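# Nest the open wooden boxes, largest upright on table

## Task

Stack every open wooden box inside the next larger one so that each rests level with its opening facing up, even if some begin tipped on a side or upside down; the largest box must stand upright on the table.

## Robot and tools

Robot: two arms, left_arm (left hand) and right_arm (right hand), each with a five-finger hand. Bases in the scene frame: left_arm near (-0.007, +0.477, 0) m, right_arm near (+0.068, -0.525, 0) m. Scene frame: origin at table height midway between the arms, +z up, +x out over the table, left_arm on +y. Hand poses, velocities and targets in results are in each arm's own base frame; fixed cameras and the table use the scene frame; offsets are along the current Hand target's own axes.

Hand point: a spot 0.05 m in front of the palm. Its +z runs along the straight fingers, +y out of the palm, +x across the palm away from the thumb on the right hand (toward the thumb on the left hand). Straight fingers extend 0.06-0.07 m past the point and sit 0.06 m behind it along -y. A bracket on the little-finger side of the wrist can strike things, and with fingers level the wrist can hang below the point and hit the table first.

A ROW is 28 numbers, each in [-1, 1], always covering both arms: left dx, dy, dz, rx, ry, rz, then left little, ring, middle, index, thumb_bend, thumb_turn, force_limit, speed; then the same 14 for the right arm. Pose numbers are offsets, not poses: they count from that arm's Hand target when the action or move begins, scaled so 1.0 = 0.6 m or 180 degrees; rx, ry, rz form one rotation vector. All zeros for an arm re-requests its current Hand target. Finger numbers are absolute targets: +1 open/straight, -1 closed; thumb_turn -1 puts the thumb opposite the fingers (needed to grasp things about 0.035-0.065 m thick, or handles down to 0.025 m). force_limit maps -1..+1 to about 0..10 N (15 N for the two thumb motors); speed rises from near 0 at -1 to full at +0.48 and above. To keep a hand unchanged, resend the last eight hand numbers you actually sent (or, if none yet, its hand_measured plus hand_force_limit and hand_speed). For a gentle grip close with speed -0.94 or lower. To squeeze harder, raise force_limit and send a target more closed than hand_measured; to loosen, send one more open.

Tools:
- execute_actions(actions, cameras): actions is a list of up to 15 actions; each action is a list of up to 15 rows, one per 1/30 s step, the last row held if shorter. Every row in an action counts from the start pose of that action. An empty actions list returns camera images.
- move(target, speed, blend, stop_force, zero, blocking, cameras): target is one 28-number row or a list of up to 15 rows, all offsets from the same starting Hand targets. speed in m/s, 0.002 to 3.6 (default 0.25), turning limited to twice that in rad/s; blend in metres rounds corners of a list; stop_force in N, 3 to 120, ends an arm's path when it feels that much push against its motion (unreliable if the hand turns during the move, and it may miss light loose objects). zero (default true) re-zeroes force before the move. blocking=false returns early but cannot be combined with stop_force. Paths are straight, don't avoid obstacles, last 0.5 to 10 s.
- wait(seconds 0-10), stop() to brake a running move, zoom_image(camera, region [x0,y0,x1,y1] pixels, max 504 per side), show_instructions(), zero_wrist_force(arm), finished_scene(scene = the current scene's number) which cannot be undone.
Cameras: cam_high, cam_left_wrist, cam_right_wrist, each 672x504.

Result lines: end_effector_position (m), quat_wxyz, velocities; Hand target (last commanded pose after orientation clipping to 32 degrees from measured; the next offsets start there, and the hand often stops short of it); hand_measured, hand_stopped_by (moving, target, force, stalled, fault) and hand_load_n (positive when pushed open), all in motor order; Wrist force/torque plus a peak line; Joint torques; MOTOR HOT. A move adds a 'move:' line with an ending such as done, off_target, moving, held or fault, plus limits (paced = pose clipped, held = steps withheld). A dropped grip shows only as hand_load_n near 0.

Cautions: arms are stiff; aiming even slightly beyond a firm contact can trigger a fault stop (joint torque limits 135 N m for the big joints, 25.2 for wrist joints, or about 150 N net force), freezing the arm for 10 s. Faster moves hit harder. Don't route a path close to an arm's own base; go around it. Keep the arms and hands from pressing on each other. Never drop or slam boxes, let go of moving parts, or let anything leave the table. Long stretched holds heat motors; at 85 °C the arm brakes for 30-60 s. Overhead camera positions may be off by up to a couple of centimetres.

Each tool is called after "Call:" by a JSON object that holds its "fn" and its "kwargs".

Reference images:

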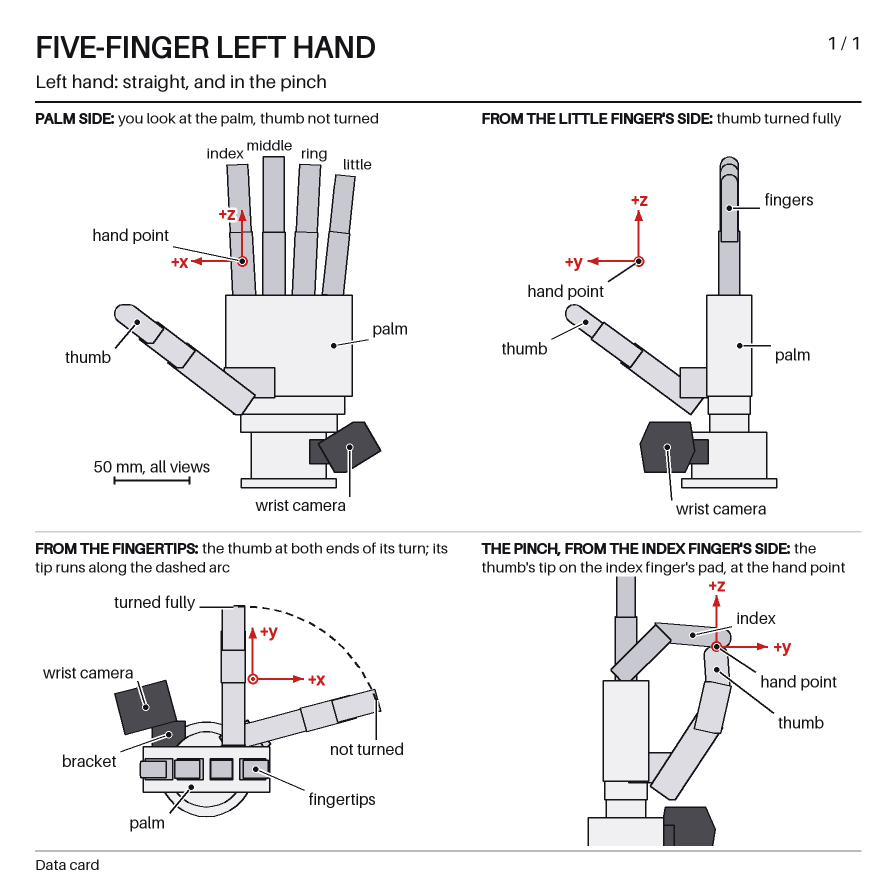

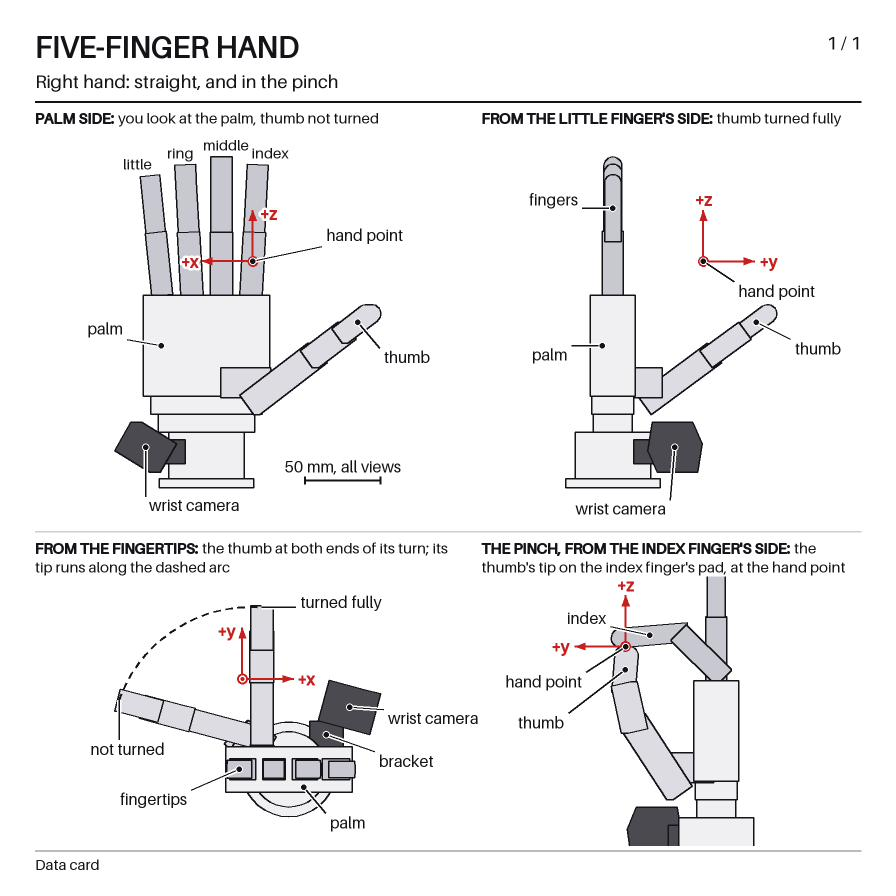

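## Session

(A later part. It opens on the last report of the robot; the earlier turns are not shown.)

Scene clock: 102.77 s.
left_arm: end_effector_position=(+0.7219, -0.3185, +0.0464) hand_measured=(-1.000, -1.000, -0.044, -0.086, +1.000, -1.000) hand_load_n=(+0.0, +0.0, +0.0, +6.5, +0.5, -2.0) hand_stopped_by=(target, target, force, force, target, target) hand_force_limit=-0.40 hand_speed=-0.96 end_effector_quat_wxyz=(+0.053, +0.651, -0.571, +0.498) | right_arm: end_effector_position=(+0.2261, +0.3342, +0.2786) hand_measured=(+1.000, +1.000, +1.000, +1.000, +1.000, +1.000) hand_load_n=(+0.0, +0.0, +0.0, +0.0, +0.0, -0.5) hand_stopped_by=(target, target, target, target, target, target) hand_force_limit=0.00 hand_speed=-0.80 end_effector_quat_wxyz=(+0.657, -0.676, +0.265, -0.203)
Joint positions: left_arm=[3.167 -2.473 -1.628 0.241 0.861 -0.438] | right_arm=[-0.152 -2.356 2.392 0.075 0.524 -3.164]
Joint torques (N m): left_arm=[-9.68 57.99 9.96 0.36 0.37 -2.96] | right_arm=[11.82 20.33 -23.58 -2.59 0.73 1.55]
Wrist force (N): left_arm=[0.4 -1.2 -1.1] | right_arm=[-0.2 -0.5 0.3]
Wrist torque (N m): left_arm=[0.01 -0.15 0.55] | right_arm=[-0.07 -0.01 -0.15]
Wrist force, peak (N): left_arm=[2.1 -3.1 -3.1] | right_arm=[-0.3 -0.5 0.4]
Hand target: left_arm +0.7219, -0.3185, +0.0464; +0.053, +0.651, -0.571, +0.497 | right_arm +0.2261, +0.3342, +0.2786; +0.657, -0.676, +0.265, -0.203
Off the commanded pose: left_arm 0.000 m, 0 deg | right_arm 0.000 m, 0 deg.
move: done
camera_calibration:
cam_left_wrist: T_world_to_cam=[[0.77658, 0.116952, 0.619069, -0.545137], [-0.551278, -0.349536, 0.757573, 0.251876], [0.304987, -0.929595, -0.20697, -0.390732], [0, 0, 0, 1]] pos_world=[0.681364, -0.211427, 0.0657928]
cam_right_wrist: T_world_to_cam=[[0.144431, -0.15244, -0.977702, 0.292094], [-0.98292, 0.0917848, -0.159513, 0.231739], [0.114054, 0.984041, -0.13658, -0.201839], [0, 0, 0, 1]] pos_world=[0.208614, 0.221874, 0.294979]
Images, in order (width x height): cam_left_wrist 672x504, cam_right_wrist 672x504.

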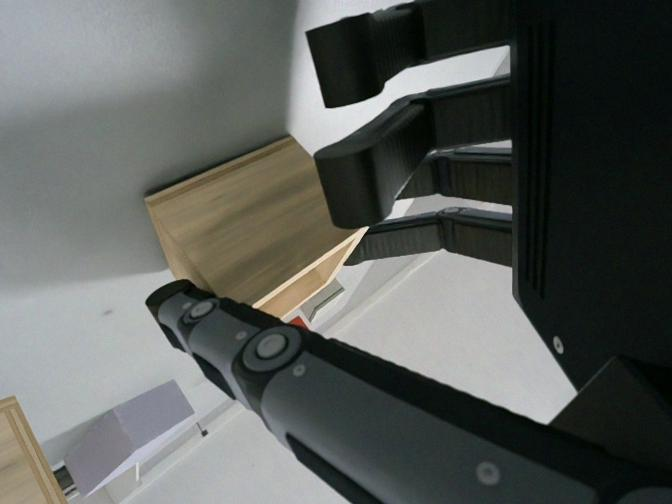

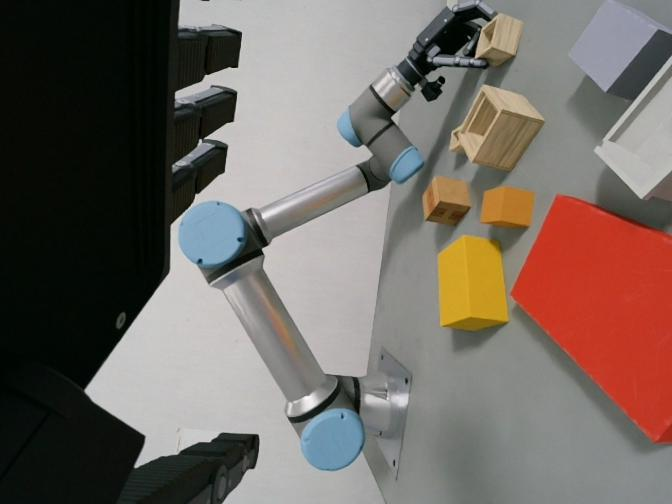

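Call:
{"fn": "move", "kwargs": {"target": [-0.0118,0.0083,0.0083,0,0,0,-1,-1,-0.044,-0.086,1,-1,-0.4,-0.96,0,0,0,0,0,0,1,1,1,1,1,1,0,-0.8], "speed": 0.02, "stop_force": 4}}

Scene clock: 104.00 s.
left_arm: end_effector_position=(+0.7218, -0.3185, +0.0446) hand_measured=(-1.000, -1.000, -0.044, -0.086, +1.000, -1.000) hand_load_n=(+0.0, +0.0, +3.5, +0.0, +0.5, +0.5) hand_stopped_by=(target, target, force, force, target, target) hand_force_limit=-0.40 hand_speed=-0.96 end_effector_quat_wxyz=(+0.053, +0.651, -0.571, +0.497) | right_arm: end_effector_position=(+0.2261, +0.3342, +0.2786) hand_measured=(+1.000, +1.000, +1.000, +1.000, +1.000, +1.000) hand_load_n=(+0.0, +0.0, +0.0, +0.0, +0.0, -0.5) hand_stopped_by=(target, target, target, target, target, target) hand_force_limit=0.00 hand_speed=-0.80 end_effector_quat_wxyz=(+0.657, -0.676, +0.265, -0.203)
Joint positions: left_arm=[3.167 -2.476 -1.628 0.244 0.861 -0.438] | right_arm=[-0.152 -2.356 2.392 0.075 0.524 -3.164]
Joint torques (N m): left_arm=[-8.86 45.85 9.08 2.46 1.27 -2.71] | right_arm=[11.56 20.34 -24.12 -2.61 0.73 1.48]
Wrist force (N): left_arm=[0.2 -1.1 -0.6] | right_arm=[0.1 -0.3 0.0]
Wrist torque (N m): left_arm=[0.00 -0.14 0.55] | right_arm=[-0.05 -0.05 -0.12]
Wrist force, peak (N): left_arm=[2.5 -3.1 -3.8] | right_arm=[0.0 -0.4 0.5]
Hand target: left_arm +0.7218, -0.3185, +0.0446; +0.053, +0.651, -0.571, +0.497 (not the last commanded pose) | right_arm +0.2261, +0.3342, +0.2786; +0.657, -0.676, +0.265, -0.203
Off the commanded pose: left_arm 0.008 m, 0 deg | right_arm 0.000 m, 0 deg.
move: contact (left_arm)

Now release slowly.

Call:
{"fn": "move", "kwargs": {"target": [0,0,0,0,0,0,-1,-1,0.25,0.25,1,-1,-0.4,-0.94,0,0,0,0,0,0,1,1,1,1,1,1,0,-0.8], "speed": 0.05, "cameras": ["cam_left_wrist","cam_right_wrist"]}}

Call:
{"fn": "zoom_image", "kwargs": {"camera": "cam_right_wrist", "region": [420, 0, 580, 140]}}

Scene clock: 106.50 s.
left_arm: end_effector_position=(+0.7218, -0.3185, +0.0446) hand_measured=(-1.000, -1.000, +0.250, +0.250, +1.000, -1.000) hand_load_n=(+0.0, +0.0, +0.0, +0.0, +0.0, +0.0) hand_stopped_by=(target, target, target, target, target, target) hand_force_limit=-0.40 hand_speed=-0.94 end_effector_quat_wxyz=(+0.053, +0.651, -0.571, +0.497) | right_arm: end_effector_position=(+0.2261, +0.3342, +0.2786) hand_measured=(+1.000, +1.000, +1.000, +1.000, +1.000, +1.000) hand_load_n=(+0.0, +0.0, +0.0, -0.5, +0.0, +0.0) hand_stopped_by=(target, target, target, target, target, target) hand_force_limit=0.00 hand_speed=-0.80 end_effector_quat_wxyz=(+0.657, -0.676, +0.265, -0.203)
Joint positions: left_arm=[3.167 -2.476 -1.628 0.244 0.861 -0.438] | right_arm=[-0.152 -2.356 2.392 0.075 0.524 -3.164]
Joint torques (N m): left_arm=[-8.63 45.95 10.91 2.46 1.2 -2.72] | right_arm=[11.52 20.1 -23.42 -2.54 0.71 1.55]
Wrist force (N): left_arm=[0.4 -1.3 -0.3] | right_arm=[0.0 -0.2 0.0]
Wrist torque (N m): left_arm=[-0.05 -0.15 0.55] | right_arm=[-0.03 -0.04 -0.13]
Wrist force, peak (N): left_arm=[0.4 -1.8 -1.0] | right_arm=[-0.1 -0.4 0.5]
Hand target: left_arm +0.7218, -0.3185, +0.0446; +0.053, +0.651, -0.571, +0.497 | right_arm +0.2261, +0.3342, +0.2786; +0.657, -0.676, +0.265, -0.203
Off the commanded pose: left_arm 0.000 m, 0 deg | right_arm 0.000 m, 0 deg.
move: done
camera_calibration:
cam_left_wrist: T_world_to_cam=[[0.776697, 0.117027, 0.618907, -0.543999], [-0.551112, -0.34951, 0.757706, 0.253069], [0.304987, -0.929595, -0.206968, -0.391074], [0, 0, 0, 1]] pos_world=[0.681264, -0.211427, 0.0639932]
cam_right_wrist: T_world_to_cam=[[0.144431, -0.15244, -0.977702, 0.292094], [-0.98292, 0.0917848, -0.159513, 0.231739], [0.114054, 0.984041, -0.13658, -0.201839], [0, 0, 0, 1]] pos_world=[0.208614, 0.221874, 0.294979]
Images, in order (width x height): cam_left_wrist 672x504, cam_right_wrist 672x504.

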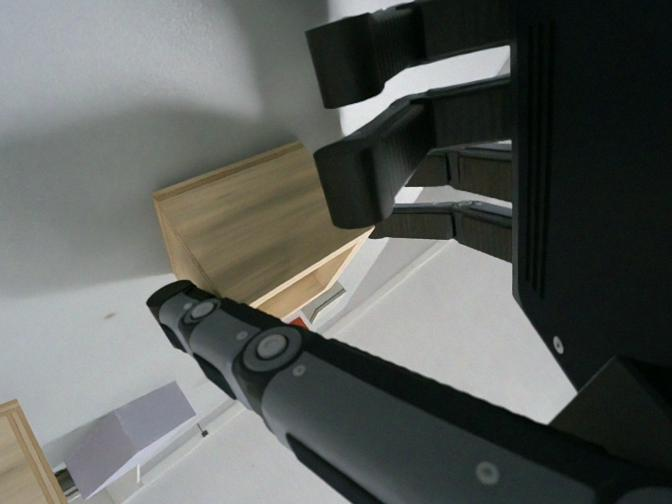

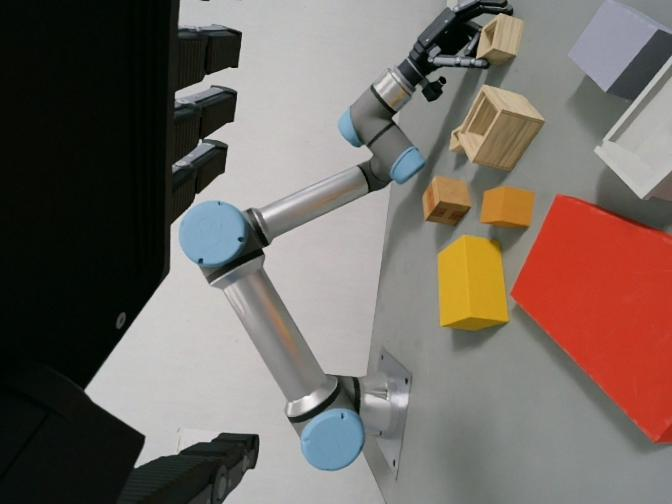

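Scaled by 3.150 from the camera's 672x504 image, which has a finer 960x720 frame.

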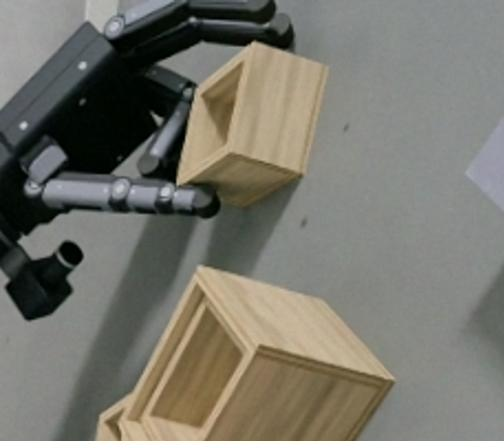

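Call:
{"fn": "move", "kwargs": {"target": [[0,0.0094,-0.0094,0,0,0,-1,-1,0.35,0.35,1,-1,-0.4,-0.4,0,0,0,0,0,0,1,1,1,1,1,1,0,-0.8],[0,-0.0849,-0.1037,0,0,0,-1,-1,0.35,0.35,1,-1,-0.4,-0.4,0,0,0,0,0,0,1,1,1,1,1,1,0,-0.8],[0.1167,-0.0598,-0.0597,0,-0.1768,0.1768,1,1,0.35,0.35,1,-1,-0.4,0.2,0,0,0,0,0,0,1,1,1,1,1,1,0,-0.8]], "speed": [0.06,0.15,0.3], "blend": [0.002,0.02,0], "cameras": ["cam_left_wrist","cam_high"]}}

Call:
{"fn": "zoom_image", "kwargs": {"camera": "cam_left_wrist", "region": [100, 100, 400, 320]}}

Scene clock: 111.00 s.
left_arm: end_effector_position=(+0.7190, -0.3319, +0.1300) hand_measured=(+1.000, +1.000, +0.350, +0.350, +1.000, -1.000) hand_load_n=(+0.0, +0.0, +0.0, +0.0, +0.0, +0.0) hand_stopped_by=(target, target, target, target, target, target) hand_force_limit=-0.40 hand_speed=0.20 end_effector_quat_wxyz=(+0.241, -0.581, +0.718, -0.298) | right_arm: end_effector_position=(+0.2261, +0.3342, +0.2786) hand_measured=(+1.000, +1.000, +1.000, +1.000, +1.000, +1.000) hand_load_n=(+0.0, +0.0, +0.0, -0.5, +0.0, +0.0) hand_stopped_by=(target, target, target, target, target, target) hand_force_limit=0.00 hand_speed=-0.80 end_effector_quat_wxyz=(+0.657, -0.676, +0.265, -0.203)
Joint positions: left_arm=[2.915 -2.2 -1.56 -0.167 1.582 -0.012] | right_arm=[-0.152 -2.356 2.392 0.075 0.524 -3.164]
Joint torques (N m): left_arm=[-8.93 53.95 25.08 1.51 1.49 2.24] | right_arm=[11.72 20.11 -23.42 -2.58 0.69 1.49]
Wrist force (N): left_arm=[0.5 -1.4 -1.3] | right_arm=[-0.1 -0.2 0.2]
Wrist torque (N m): left_arm=[0.06 -0.24 0.50] | right_arm=[-0.03 -0.03 -0.13]
Wrist force, peak (N): left_arm=[1.2 -1.6 -1.8] | right_arm=[-0.2 -0.7 0.1]
Hand target: left_arm +0.7190, -0.3319, +0.1300; +0.241, -0.581, +0.718, -0.298 | right_arm +0.2261, +0.3342, +0.2786; +0.657, -0.676, +0.265, -0.203
Off the commanded pose: left_arm 0.000 m, 0 deg | right_arm 0.000 m, 0 deg.
move: done
camera_calibration:
cam_left_wrist: T_world_to_cam=[[0.668525, -0.390131, 0.633145, -0.685504], [-0.634872, -0.742772, 0.212668, 0.182815], [0.387314, -0.54414, -0.744245, -0.246369], [0, 0, 0, 1]] pos_world=[0.669762, -0.265705, 0.211786]
Images, in order (width x height): cam_high 672x504, cam_left_wrist 672x504.

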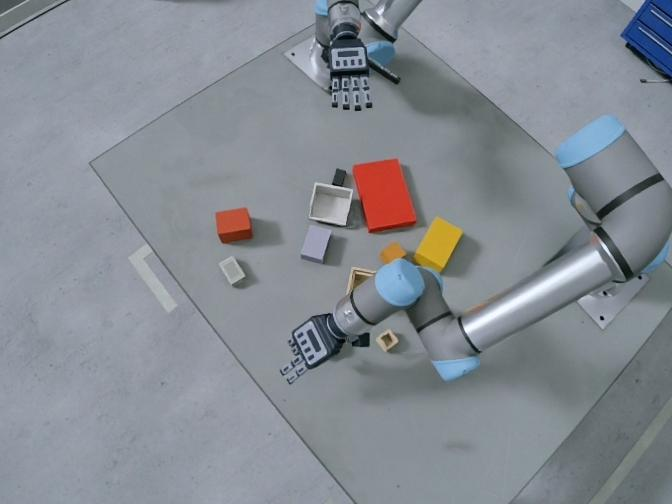

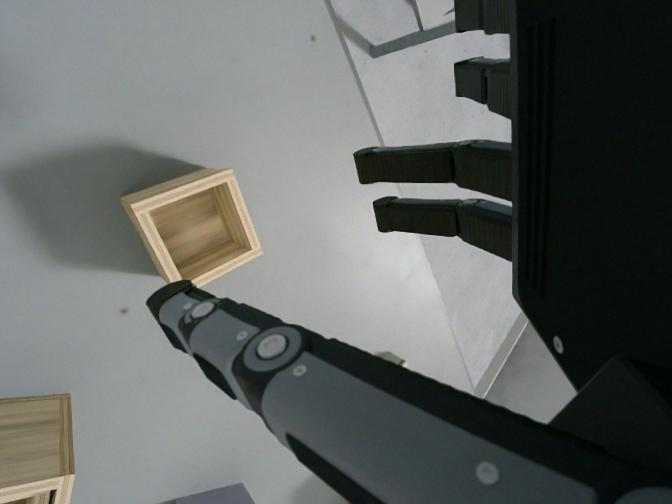

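Scaled by 1.680 from the camera's 672x504 image, which has a finer 960x720 frame.

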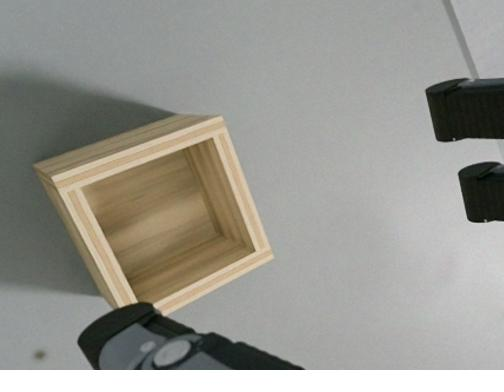

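Call:
{"fn": "move", "kwargs": {"target": [0.0135,0.1175,0.0792,0,0,0,1,1,0.35,0.35,1,-1,-0.4,0.2,0,0,0,0,0,0,1,1,1,1,1,1,0,-0.8], "speed": 0.12, "stop_force": 8, "cameras": ["cam_left_wrist"]}}

Call:
{"fn": "zoom_image", "kwargs": {"camera": "cam_left_wrist", "region": [100, 80, 440, 340]}}

Scene clock: 113.57 s.
left_arm: end_effector_position=(+0.7014, -0.3364, +0.0466) hand_measured=(+1.000, +1.000, +0.350, +0.350, +1.000, -1.000) hand_load_n=(+0.0, +0.0, +0.0, +0.0, +0.0, +0.5) hand_stopped_by=(target, target, target, target, target, target) hand_force_limit=-0.40 hand_speed=0.20 end_effector_quat_wxyz=(+0.241, -0.581, +0.718, -0.298) | right_arm: end_effector_position=(+0.2261, +0.3342, +0.2786) hand_measured=(+1.000, +1.000, +1.000, +1.000, +1.000, +1.000) hand_load_n=(+0.0, +0.0, +0.0, +0.0, +0.0, +0.0) hand_stopped_by=(target, target, target, target, target, target) hand_force_limit=0.00 hand_speed=-0.80 end_effector_quat_wxyz=(+0.657, -0.676, +0.265, -0.203)
Joint positions: left_arm=[2.902 -2.303 -1.645 0.021 1.591 -0.021] | right_arm=[-0.152 -2.356 2.392 0.075 0.524 -3.164]
Joint torques (N m): left_arm=[13.06 42.74 26.06 3.58 -2.15 2.37] | right_arm=[11.35 20.37 -23.09 -2.47 0.63 1.48]
Wrist force (N): left_arm=[0.5 -1.4 -0.6] | right_arm=[-0.3 -0.2 0.2]
Wrist torque (N m): left_arm=[0.02 -0.20 0.48] | right_arm=[-0.01 0.00 -0.14]
Wrist force, peak (N): left_arm=[0.6 -2.4 -1.6] | right_arm=[-0.4 -0.5 0.1]
Hand target: left_arm +0.7014, -0.3364, +0.0465; +0.241, -0.581, +0.718, -0.298 | right_arm +0.2261, +0.3342, +0.2786; +0.657, -0.676, +0.265, -0.203
Off the commanded pose: left_arm 0.000 m, 0 deg | right_arm 0.000 m, 0 deg.
move: done
camera_calibration:
cam_left_wrist: T_world_to_cam=[[0.668483, -0.39018, 0.633159, -0.622716], [-0.634916, -0.742746, 0.212626, 0.186002], [0.387314, -0.54414, -0.744245, -0.304125], [0, 0, 0, 1]] pos_world=[0.652162, -0.270305, 0.128386]
Images, in order (width x height): cam_left_wrist 672x504.

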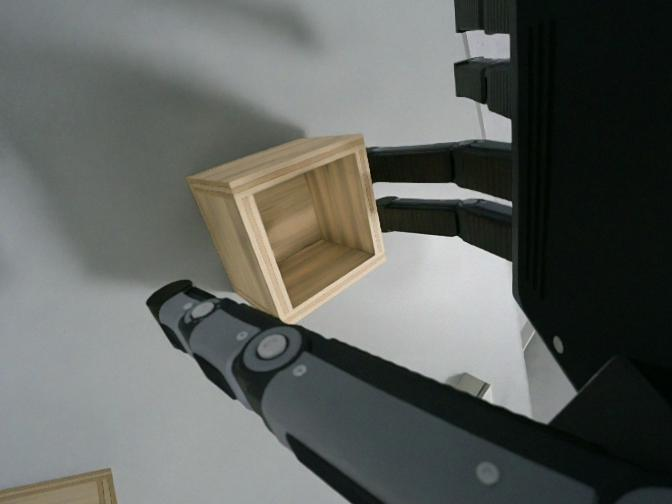

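Scaled by 1.482 from the camera's 672x504 image, which has a finer 960x720 frame.

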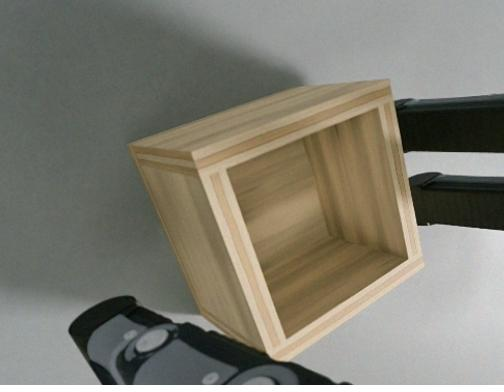

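Call:
{"fn": "move", "kwargs": {"target": [[0,-0.0212,0.0212,0,0,0,1,1,0.35,0.35,1,-1,-0.2,0.2,0,0,0,0,0,0,1,1,1,1,1,1,0,-0.8],[0,-0.0212,0.0212,0,0,0,1,1,-0.6,-0.6,1,-1,-0.2,-0.88,0,0,0,0,0,0,1,1,1,1,1,1,0,-0.8]], "speed": 0.06, "cameras": ["cam_left_wrist"]}}

Scene clock: 116.67 s.
left_arm: end_effector_position=(+0.7190, -0.3402, +0.0466) hand_measured=(+1.000, +1.000, -0.072, -0.128, +1.000, -1.000) hand_load_n=(+0.0, +0.0, +4.0, +5.5, +1.5, +0.5) hand_stopped_by=(target, target, force, force, target, target) hand_force_limit=-0.20 hand_speed=-0.88 end_effector_quat_wxyz=(+0.241, -0.581, +0.718, -0.298) | right_arm: end_effector_position=(+0.2261, +0.3342, +0.2786) hand_measured=(+1.000, +1.000, +1.000, +1.000, +1.000, +1.000) hand_load_n=(+0.0, +0.0, +0.0, +0.0, +0.0, +0.0) hand_stopped_by=(target, target, target, target, target, target) hand_force_limit=0.00 hand_speed=-0.80 end_effector_quat_wxyz=(+0.657, -0.676, +0.265, -0.203)
Joint positions: left_arm=[2.903 -2.332 -1.585 -0.01 1.591 -0.021] | right_arm=[-0.152 -2.356 2.392 0.075 0.524 -3.164]
Joint torques (N m): left_arm=[-4.33 56.52 24.05 3.19 1.15 0.51] | right_arm=[11.63 19.97 -22.87 -2.52 0.66 1.48]
Wrist force (N): left_arm=[0.9 -1.4 -1.4] | right_arm=[-0.3 -0.2 -0.1]
Wrist torque (N m): left_arm=[0.03 -0.26 0.42] | right_arm=[-0.03 0.01 -0.14]
Wrist force, peak (N): left_arm=[0.8 -2.1 -1.4] | right_arm=[-0.2 -0.5 0.5]
Hand target: left_arm +0.7190, -0.3402, +0.0466; +0.241, -0.581, +0.718, -0.298 | right_arm +0.2261, +0.3342, +0.2786; +0.657, -0.676, +0.265, -0.203
Off the commanded pose: left_arm 0.000 m, 0 deg | right_arm 0.000 m, 0 deg.
move: done
camera_calibration:
cam_left_wrist: T_world_to_cam=[[0.668525, -0.390131, 0.633145, -0.635938], [-0.634872, -0.742772, 0.212668, 0.194387], [0.387314, -0.54414, -0.744245, -0.312955], [0, 0, 0, 1]] pos_world=[0.669762, -0.274005, 0.128386]
Images, in order (width x height): cam_left_wrist 672x504.

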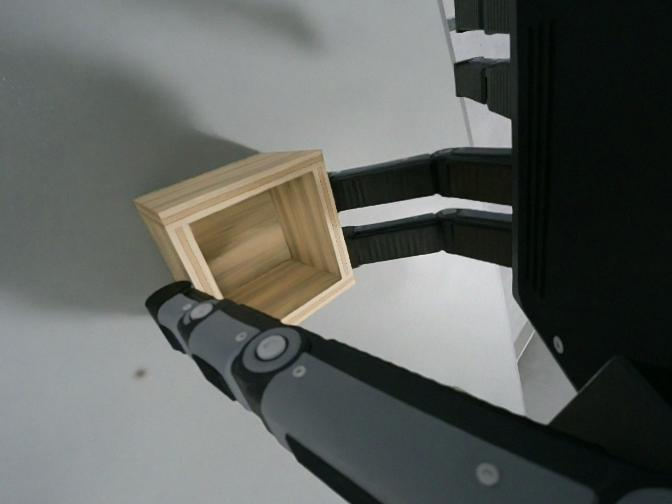

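Call:
{"fn": "move", "kwargs": {"target": [[0,-0.1061,-0.1061,0,0,0,1,1,-0.6,-0.6,1,-1,-0.2,-0.88,0,0,0,0,0,0,1,1,1,1,1,1,0,-0.8],[0.2402,0.1455,-0.3575,0,0.1493,0.1493,1,1,-0.6,-0.6,1,-1,-0.2,-0.88,0,0,0,0,0,0,1,1,1,1,1,1,0,-0.8]], "speed": [0.1,0.2], "blend": [0.02,0], "cameras": ["all"]}}

Call:
{"fn": "zoom_image", "kwargs": {"camera": "cam_left_wrist", "region": [0, 0, 360, 340]}}

Scene clock: 120.20 s.
left_arm: end_effector_position=(+0.4802, -0.4366, +0.1365) hand_measured=(+1.000, +1.000, -0.072, -0.128, +1.000, -1.000) hand_load_n=(+0.0, +0.0, +4.5, +5.5, +2.0, +0.5) hand_stopped_by=(target, target, force, force, target, target) hand_force_limit=-0.20 hand_speed=-0.88 end_effector_quat_wxyz=(+0.131, -0.316, +0.868, -0.360) | right_arm: end_effector_position=(+0.2261, +0.3342, +0.2786) hand_measured=(+1.000, +1.000, +1.000, +1.000, +1.000, +1.000) hand_load_n=(+0.0, +0.0, +0.0, +0.0, +0.0, -0.5) hand_stopped_by=(target, target, target, target, target, target) hand_force_limit=0.00 hand_speed=-0.80 end_effector_quat_wxyz=(+0.657, -0.676, +0.265, -0.203)
Joint positions: left_arm=[2.755 -1.924 -1.981 -0.083 1.233 0.358] | right_arm=[-0.152 -2.356 2.392 0.075 0.524 -3.164]
Joint torques (N m): left_arm=[11.04 34.08 20.38 3.06 0.31 -1.56] | right_arm=[11.11 19.65 -22.71 -2.54 0.63 1.52]
Wrist force (N): left_arm=[0.7 -0.9 -0.6] | right_arm=[-0.2 -0.3 -0.2]
Wrist torque (N m): left_arm=[0.07 -0.24 0.47] | right_arm=[-0.02 -0.01 -0.14]
Wrist force, peak (N): left_arm=[0.9 -2.1 -1.6] | right_arm=[-0.4 -0.7 0.1]
Hand target: left_arm +0.4802, -0.4366, +0.1365; +0.131, -0.316, +0.868, -0.360 | right_arm +0.2261, +0.3342, +0.2786; +0.657, -0.676, +0.265, -0.203
Off the commanded pose: left_arm 0.000 m, 0 deg | right_arm 0.000 m, 0 deg.
move: done
camera_calibration:
cam_left_wrist: T_world_to_cam=[[0.286366, -0.719021, 0.633248, -0.531005], [-0.957662, -0.194359, 0.212386, 0.346461], [-0.0296331, -0.667258, -0.744237, -0.0595093], [0, 0, 0, 1]] pos_world=[0.482091, -0.354174, 0.218385]
cam_right_wrist: T_world_to_cam=[[0.144431, -0.15244, -0.977702, 0.292094], [-0.98292, 0.0917848, -0.159513, 0.231739], [0.114054, 0.984041, -0.13658, -0.201839], [0, 0, 0, 1]] pos_world=[0.208614, 0.221874, 0.294979]

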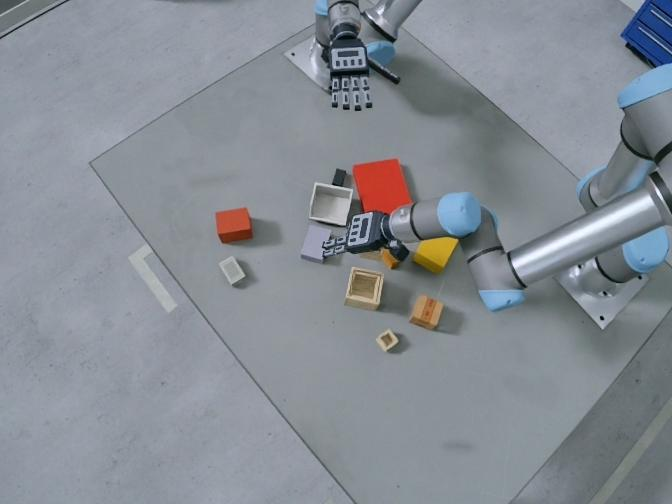

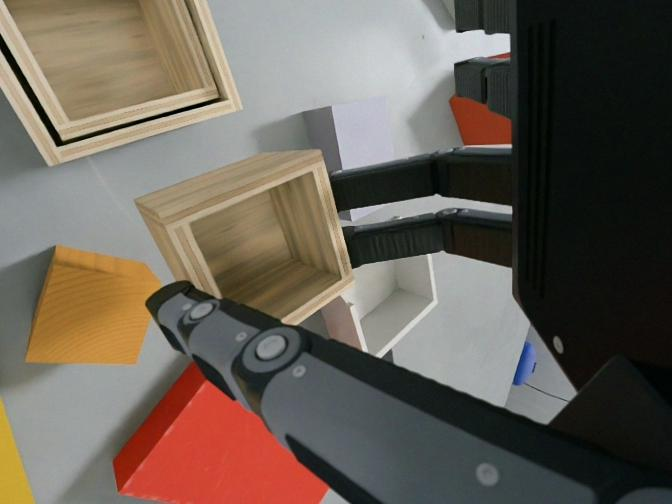

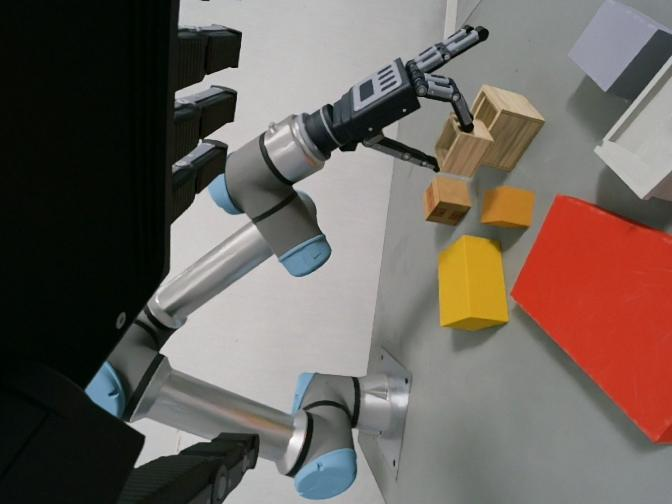

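Scaled by 1.400 from the camera's 672x504 image, which has a finer 960x720 frame.

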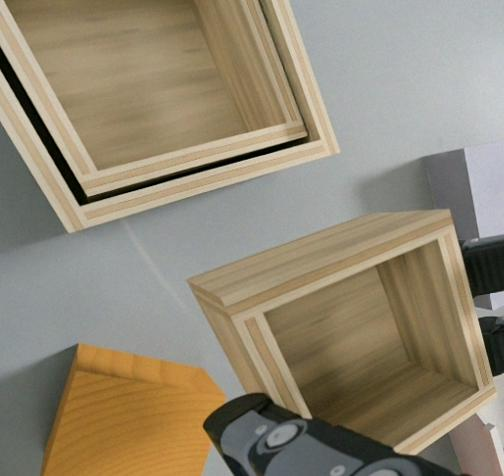

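Call:
{"fn": "zoom_image", "kwargs": {"camera": "cam_left_wrist", "region": [0, 60, 130, 180]}}

Call:
{"fn": "zoom_image", "kwargs": {"camera": "cam_left_wrist", "region": [140, 20, 260, 130]}}

Call:
{"fn": "zoom_image", "kwargs": {"camera": "cam_left_wrist", "region": [120, 130, 370, 330]}}

Scaled by 3.877 from the camera's 672x504 image, which has a finer 960x720 frame.

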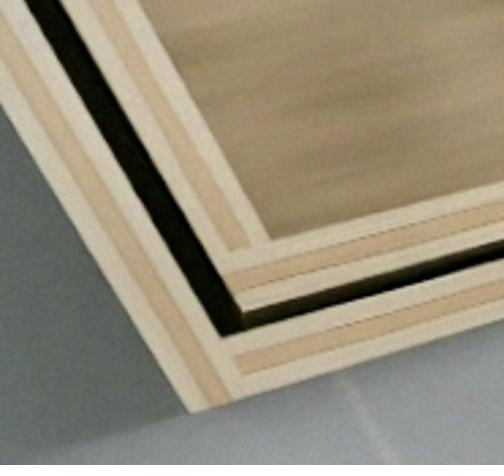

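Scaled by 4.200 from the camera's 672x504 image, which has a finer 960x720 frame.

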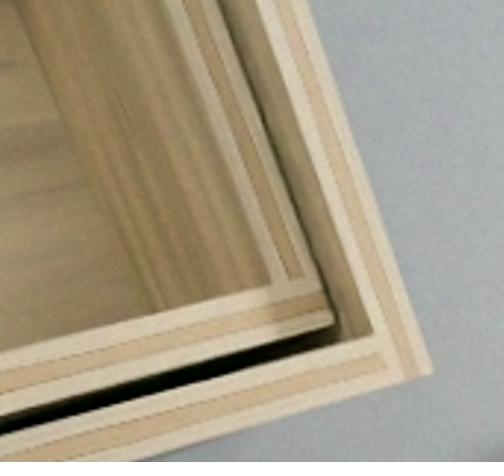

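Scaled by 2.016 from the camera's 672x504 image, which has a finer 960x720 frame.

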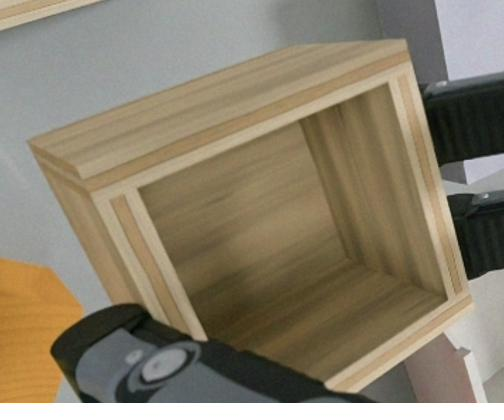

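Call:
{"fn": "move", "kwargs": {"target": [-0.1372,0.0218,0.0155,0,0,0,1,1,-0.6,-0.6,1,-1,-0.2,-0.88,0,0,0,0,0,0,1,1,1,1,1,1,0,-0.8], "speed": 0.12, "cameras": ["cam_left_wrist"]}}

Call:
{"fn": "zoom_image", "kwargs": {"camera": "cam_left_wrist", "region": [60, 120, 360, 370]}}

Call:
{"fn": "zoom_image", "kwargs": {"camera": "cam_left_wrist", "region": [80, 160, 200, 300]}}

Scene clock: 127.27 s.
left_arm: end_effector_position=(+0.5416, -0.3817, +0.1207) hand_measured=(+1.000, +1.000, -0.072, -0.128, +1.000, -1.000) hand_load_n=(+0.0, +0.0, +4.5, +5.5, +1.5, +0.5) hand_stopped_by=(target, target, force, force, target, target) hand_force_limit=-0.20 hand_speed=-0.88 end_effector_quat_wxyz=(+0.131, -0.316, +0.868, -0.360) | right_arm: end_effector_position=(+0.2261, +0.3342, +0.2786) hand_measured=(+1.000, +1.000, +1.000, +1.000, +1.000, +1.000) hand_load_n=(+0.0, +0.0, +0.0, +0.0, +0.0, -0.5) hand_stopped_by=(target, target, target, target, target, target) hand_force_limit=0.00 hand_speed=-0.80 end_effector_quat_wxyz=(+0.657, -0.676, +0.265, -0.203)
Joint positions: left_arm=[2.894 -1.983 -1.934 -0.114 1.144 0.472] | right_arm=[-0.152 -2.356 2.392 0.075 0.524 -3.164]
Joint torques (N m): left_arm=[-2.22 41.67 13.55 4.09 1.39 -2.68] | right_arm=[11.18 19.58 -23.04 -2.57 0.7 1.43]
Wrist force (N): left_arm=[0.7 -1.0 -0.7] | right_arm=[-0.2 -0.5 0.1]
Wrist torque (N m): left_arm=[0.06 -0.24 0.50] | right_arm=[-0.07 0.00 -0.14]
Wrist force, peak (N): left_arm=[1.8 -1.4 -0.5] | right_arm=[0.2 -0.7 0.3]
Hand target: left_arm +0.5416, -0.3817, +0.1207; +0.131, -0.316, +0.868, -0.360 | right_arm +0.2261, +0.3342, +0.2786; +0.657, -0.676, +0.265, -0.203
Off the commanded pose: left_arm 0.000 m, 0 deg | right_arm 0.000 m, 0 deg.
move: done
camera_calibration:
cam_left_wrist: T_world_to_cam=[[0.286297, -0.719036, 0.633263, -0.499014], [-0.957683, -0.194308, 0.212341, 0.419345], [-0.0296328, -0.667257, -0.744237, -0.0328907], [0, 0, 0, 1]] pos_world=[0.543491, -0.299274, 0.202485]
Images, in order (width x height): cam_left_wrist 672x504.

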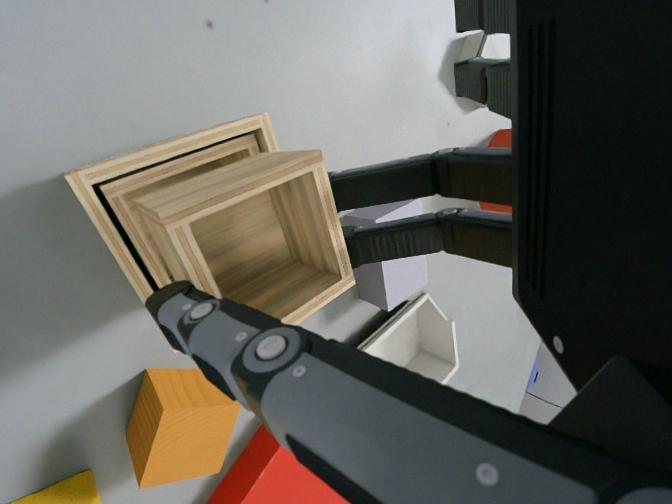

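Scaled by 1.680 from the camera's 672x504 image, which has a finer 960x720 frame.

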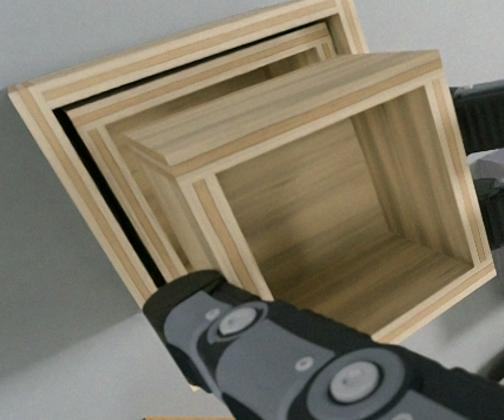

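Scaled by 3.600 from the camera's 672x504 image, which has a finer 960x720 frame.

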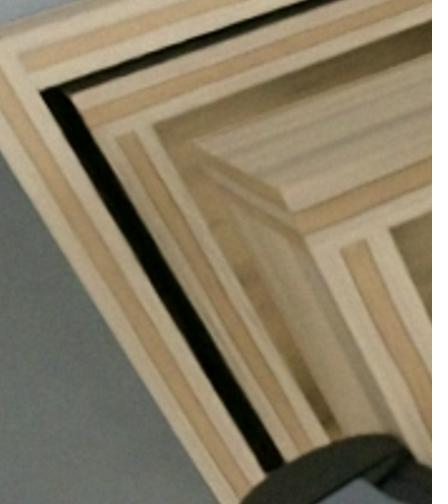

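Call:
{"fn": "zoom_image", "kwargs": {"camera": "cam_left_wrist", "region": [160, 110, 290, 210]}}

Scaled by 3.877 from the camera's 672x504 image, which has a finer 960x720 frame.

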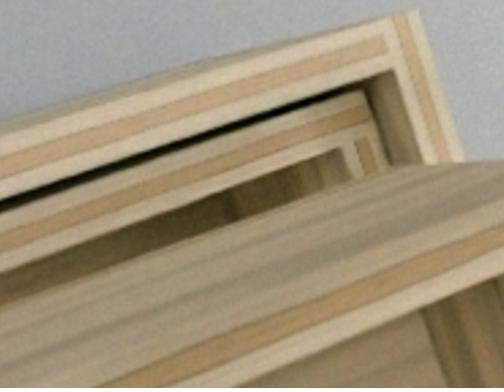

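Call:
{"fn": "move", "kwargs": {"target": [0,0.0385,0.0385,0,-0.002,-0.002,1,1,-0.6,-0.6,1,-1,-0.2,-0.88,0,0,0,0,0,0,1,1,1,1,1,1,0,-0.8], "speed": 0.025, "stop_force": 3, "cameras": ["cam_left_wrist"]}}

Call:
{"fn": "zoom_image", "kwargs": {"camera": "cam_left_wrist", "region": [60, 120, 360, 370]}}

Scene clock: 131.73 s.
left_arm: end_effector_position=(+0.5416, -0.3817, +0.0880) hand_measured=(+1.000, +1.000, -0.072, -0.128, +1.000, -1.000) hand_load_n=(+0.0, +0.0, +4.5, +5.5, +2.0, +0.0) hand_stopped_by=(target, target, force, force, target, target) hand_force_limit=-0.20 hand_speed=-0.88 end_effector_quat_wxyz=(+0.132, -0.320, +0.867, -0.359) | right_arm: end_effector_position=(+0.2261, +0.3342, +0.2786) hand_measured=(+1.000, +1.000, +1.000, +1.000, +1.000, +1.000) hand_load_n=(+0.0, +0.0, +0.0, +0.0, +0.0, -0.5) hand_stopped_by=(target, target, target, target, target, target) hand_force_limit=0.00 hand_speed=-0.80 end_effector_quat_wxyz=(+0.657, -0.676, +0.265, -0.203)
Joint positions: left_arm=[2.892 -2.043 -1.956 -0.028 1.15 0.463] | right_arm=[-0.152 -2.356 2.392 0.075 0.524 -3.164]
Joint torques (N m): left_arm=[-6.71 45.01 26.38 0.69 -2.38 2.14] | right_arm=[10.72 19.24 -22.7 -2.49 0.51 1.44]
Wrist force (N): left_arm=[0.7 -0.7 -0.8] | right_arm=[0.0 -0.3 0.1]
Wrist torque (N m): left_arm=[0.10 -0.24 0.48] | right_arm=[-0.04 -0.04 -0.13]
Wrist force, peak (N): left_arm=[0.5 -1.2 -1.4] | right_arm=[-0.2 -0.7 -0.2]
Hand target: left_arm +0.5416, -0.3817, +0.0880; +0.132, -0.320, +0.867, -0.359 | right_arm +0.2261, +0.3342, +0.2786; +0.657, -0.676, +0.265, -0.203
Off the commanded pose: left_arm 0.000 m, 0 deg | right_arm 0.000 m, 0 deg.
move: done
camera_calibration:
cam_left_wrist: T_world_to_cam=[[0.292743, -0.716453, 0.633243, -0.480772], [-0.955896, -0.202822, 0.212429, 0.422099], [-0.0237597, -0.667502, -0.744229, -0.0604578], [0, 0, 0, 1]] pos_world=[0.542789, -0.299195, 0.169785]
Images, in order (width x height): cam_left_wrist 672x504.

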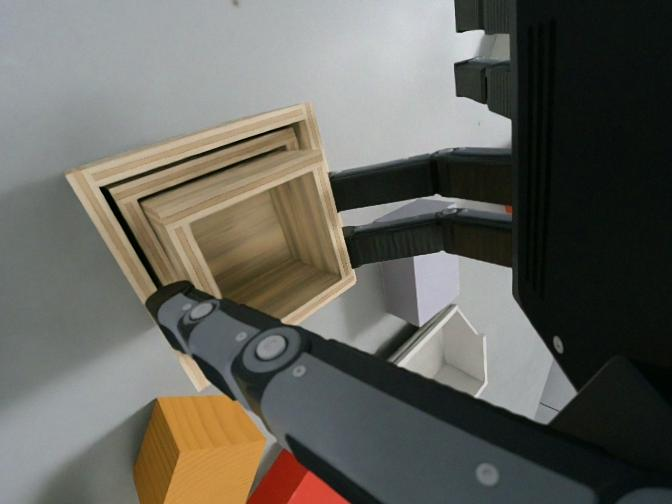

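Scaled by 1.680 from the camera's 672x504 image, which has a finer 960x720 frame.

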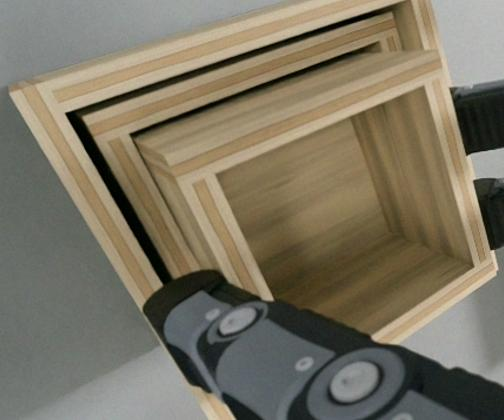

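Call:
{"fn": "move", "kwargs": {"target": [0,0.0071,0.0071,0,0,0,1,1,-0.6,-0.6,1,-1,-0.2,-0.88,0,0,0,0,0,0,1,1,1,1,1,1,0,-0.8], "speed": 0.015, "stop_force": 3}}

Scene clock: 133.40 s.
left_arm: end_effector_position=(+0.5416, -0.3817, +0.0820) hand_measured=(+1.000, +1.000, -0.072, -0.128, +1.000, -1.000) hand_load_n=(+0.0, +0.0, +4.0, +5.5, +2.0, +0.5) hand_stopped_by=(target, target, force, force, target, target) hand_force_limit=-0.20 hand_speed=-0.88 end_effector_quat_wxyz=(+0.132, -0.320, +0.867, -0.359) | right_arm: end_effector_position=(+0.2261, +0.3342, +0.2786) hand_measured=(+1.000, +1.000, +1.000, +1.000, +1.000, +1.000) hand_load_n=(+0.0, -0.5, +0.0, +0.0, +0.0, +0.0) hand_stopped_by=(target, target, target, target, target, target) hand_force_limit=0.00 hand_speed=-0.80 end_effector_quat_wxyz=(+0.657, -0.676, +0.265, -0.203)
Joint positions: left_arm=[2.892 -2.055 -1.959 -0.013 1.15 0.463] | right_arm=[-0.152 -2.356 2.392 0.075 0.524 -3.164]
Joint torques (N m): left_arm=[-2.51 44.9 22.02 0.59 -1.74 1.32] | right_arm=[10.74 19.88 -22.47 -2.57 0.5 1.49]
Wrist force (N): left_arm=[0.9 -0.8 -1.7] | right_arm=[-0.2 -0.2 -0.1]
Wrist torque (N m): left_arm=[0.09 -0.29 0.49] | right_arm=[-0.03 -0.01 -0.14]
Wrist force, peak (N): left_arm=[0.5 -2.4 -3.5] | right_arm=[0.0 -0.6 0.1]
Hand target: left_arm +0.5416, -0.3817, +0.0820; +0.132, -0.320, +0.867, -0.359 | right_arm +0.2261, +0.3342, +0.2786; +0.657, -0.676, +0.265, -0.203
Off the commanded pose: left_arm 0.000 m, 0 deg | right_arm 0.000 m, 0 deg.
move: done

Call:
{"fn": "move", "kwargs": {"target": [0,0,0,0,0,0,1,1,0.1,0.1,1,-1,-0.2,-0.96,0,0,0,0,0,0,1,1,1,1,1,1,0,-0.8], "speed": 0.05, "cameras": ["cam_left_wrist"]}}

Call:
{"fn": "zoom_image", "kwargs": {"camera": "cam_left_wrist", "region": [60, 80, 360, 400]}}

Scene clock: 135.47 s.
left_arm: end_effector_position=(+0.5417, -0.3817, +0.0821) hand_measured=(+1.000, +1.000, +0.022, +0.034, +1.000, -1.000) hand_load_n=(+0.0, +0.0, -14.5, -16.0, +0.0, +0.0) hand_stopped_by=(target, target, moving, moving, target, target) hand_force_limit=-0.20 hand_speed=-0.96 end_effector_quat_wxyz=(+0.132, -0.319, +0.867, -0.359) | right_arm: end_effector_position=(+0.2261, +0.3342, +0.2786) hand_measured=(+1.000, +1.000, +1.000, +1.000, +1.000, +1.000) hand_load_n=(+0.0, +0.0, +0.0, +0.0, -0.5, +0.0) hand_stopped_by=(target, target, target, target, target, target) hand_force_limit=0.00 hand_speed=-0.80 end_effector_quat_wxyz=(+0.657, -0.676, +0.265, -0.203)
Joint positions: left_arm=[2.892 -2.055 -1.959 -0.013 1.15 0.463] | right_arm=[-0.152 -2.356 2.392 0.075 0.524 -3.164]
Joint torques (N m): left_arm=[1.22 5.79 3.22 -4.66 1.14 -0.73] | right_arm=[9.98 19.97 -22.26 -2.53 0.53 1.5]
Wrist force (N): left_arm=[2.8 -28.6 -36.0] | right_arm=[-0.2 -0.7 0.3]
Wrist torque (N m): left_arm=[0.42 -0.68 1.11] | right_arm=[-0.11 -0.02 -0.15]
Wrist force, peak (N): left_arm=[2.7 -28.7 -36.5] | right_arm=[-0.2 -0.7 0.3]
Hand target: left_arm +0.5416, -0.3817, +0.0820; +0.132, -0.320, +0.867, -0.359 | right_arm +0.2261, +0.3342, +0.2786; +0.657, -0.676, +0.265, -0.203
Off the commanded pose: left_arm 0.000 m, 0 deg | right_arm 0.000 m, 0 deg.
move: done
camera_calibration:
cam_left_wrist: T_world_to_cam=[[0.29253, -0.716371, 0.633435, -0.476927], [-0.955966, -0.20276, 0.212173, 0.423451], [-0.023559, -0.667609, -0.744139, -0.0650051], [0, 0, 0, 1]] pos_world=[0.542789, -0.299195, 0.163884]
Images, in order (width x height): cam_left_wrist 672x504.

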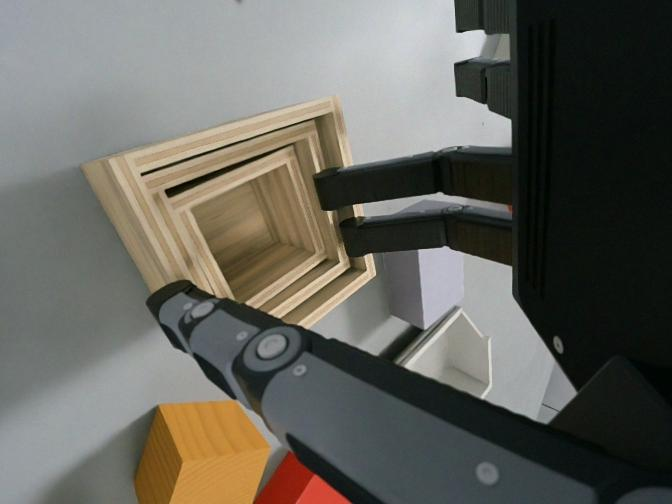

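Scaled by 1.575 from the camera's 672x504 image, which has a finer 960x720 frame.

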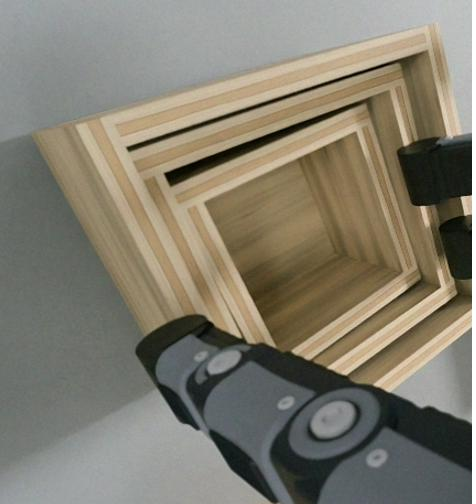

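Call:
{"fn": "execute_actions", "kwargs": {"actions": [[[0,0,0,0,0,0,1,1,-0.03,-0.05,1,-1,-0.2,-0.7,0,0,0,0,0,0,1,1,1,1,1,1,0,-0.8]]], "cameras": ["cam_left_wrist"]}}

Scene clock: 136.43 s.
left_arm: end_effector_position=(+0.5416, -0.3817, +0.0819) hand_measured=(+1.000, +1.000, -0.030, -0.050, +1.000, -1.000) hand_load_n=(+0.0, +0.0, -0.5, +0.0, +0.0, +0.5) hand_stopped_by=(target, target, target, target, target, target) hand_force_limit=-0.20 hand_speed=-0.70 end_effector_quat_wxyz=(+0.132, -0.320, +0.867, -0.359) | right_arm: end_effector_position=(+0.2261, +0.3342, +0.2786) hand_measured=(+1.000, +1.000, +1.000, +1.000, +1.000, +1.000) hand_load_n=(+0.0, +0.0, +0.0, +0.0, +0.0, +0.0) hand_stopped_by=(target, target, target, target, target, target) hand_force_limit=0.00 hand_speed=-0.80 end_effector_quat_wxyz=(+0.657, -0.676, +0.265, -0.203)
Joint positions: left_arm=[2.892 -2.055 -1.959 -0.013 1.15 0.463] | right_arm=[-0.152 -2.356 2.392 0.075 0.524 -3.164]
Joint torques (N m): left_arm=[2.78 43.24 19.75 3.08 0.35 -1.56] | right_arm=[10.68 20 -22.34 -2.55 0.51 1.48]
Wrist force (N): left_arm=[1.9 -3.5 -1.7] | right_arm=[-0.1 -0.1 -0.1]
Wrist torque (N m): left_arm=[0.11 -0.26 0.53] | right_arm=[0.00 -0.02 -0.13]
Wrist force, peak (N): left_arm=[2.5 -28.8 -35.8] | right_arm=[0.0 -0.7 0.2]
Hand target: left_arm +0.5416, -0.3817, +0.0820; +0.132, -0.320, +0.867, -0.359 | right_arm +0.2261, +0.3342, +0.2786; +0.657, -0.676, +0.265, -0.203
Off the commanded pose: left_arm 0.000 m, 0 deg | right_arm 0.000 m, 0 deg.
Step readings (end_effector_position of left_arm | right_arm):
0: (+0.5417, -0.3817, +0.0820) | (+0.2261, +0.3342, +0.2786)
1: (+0.5417, -0.3817, +0.0820) | (+0.2261, +0.3342, +0.2786)
2: (+0.5417, -0.3817, +0.0820) | (+0.2261, +0.3342, +0.2786)
4: (+0.5416, -0.3817, +0.0818) | (+0.2261, +0.3342, +0.2786)
8: (+0.5415, -0.3817, +0.0817) | (+0.2261, +0.3342, +0.2786)
15: (+0.5416, -0.3817, +0.0818) | (+0.2261, +0.3342, +0.2786)
camera_calibration:
cam_left_wrist: T_world_to_cam=[[0.292803, -0.716487, 0.633177, -0.476942], [-0.955878, -0.202882, 0.212455, 0.423363], [-0.0237611, -0.667447, -0.744278, -0.0649723], [0, 0, 0, 1]] pos_world=[0.542789, -0.299195, 0.163685]
Images, in order (width x height): cam_left_wrist 672x504.

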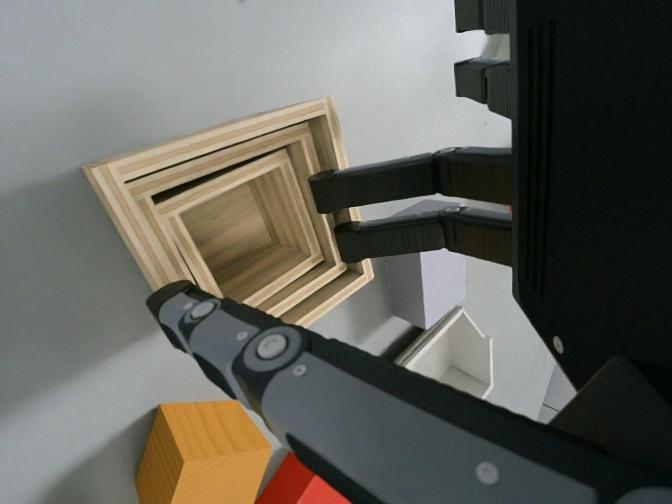

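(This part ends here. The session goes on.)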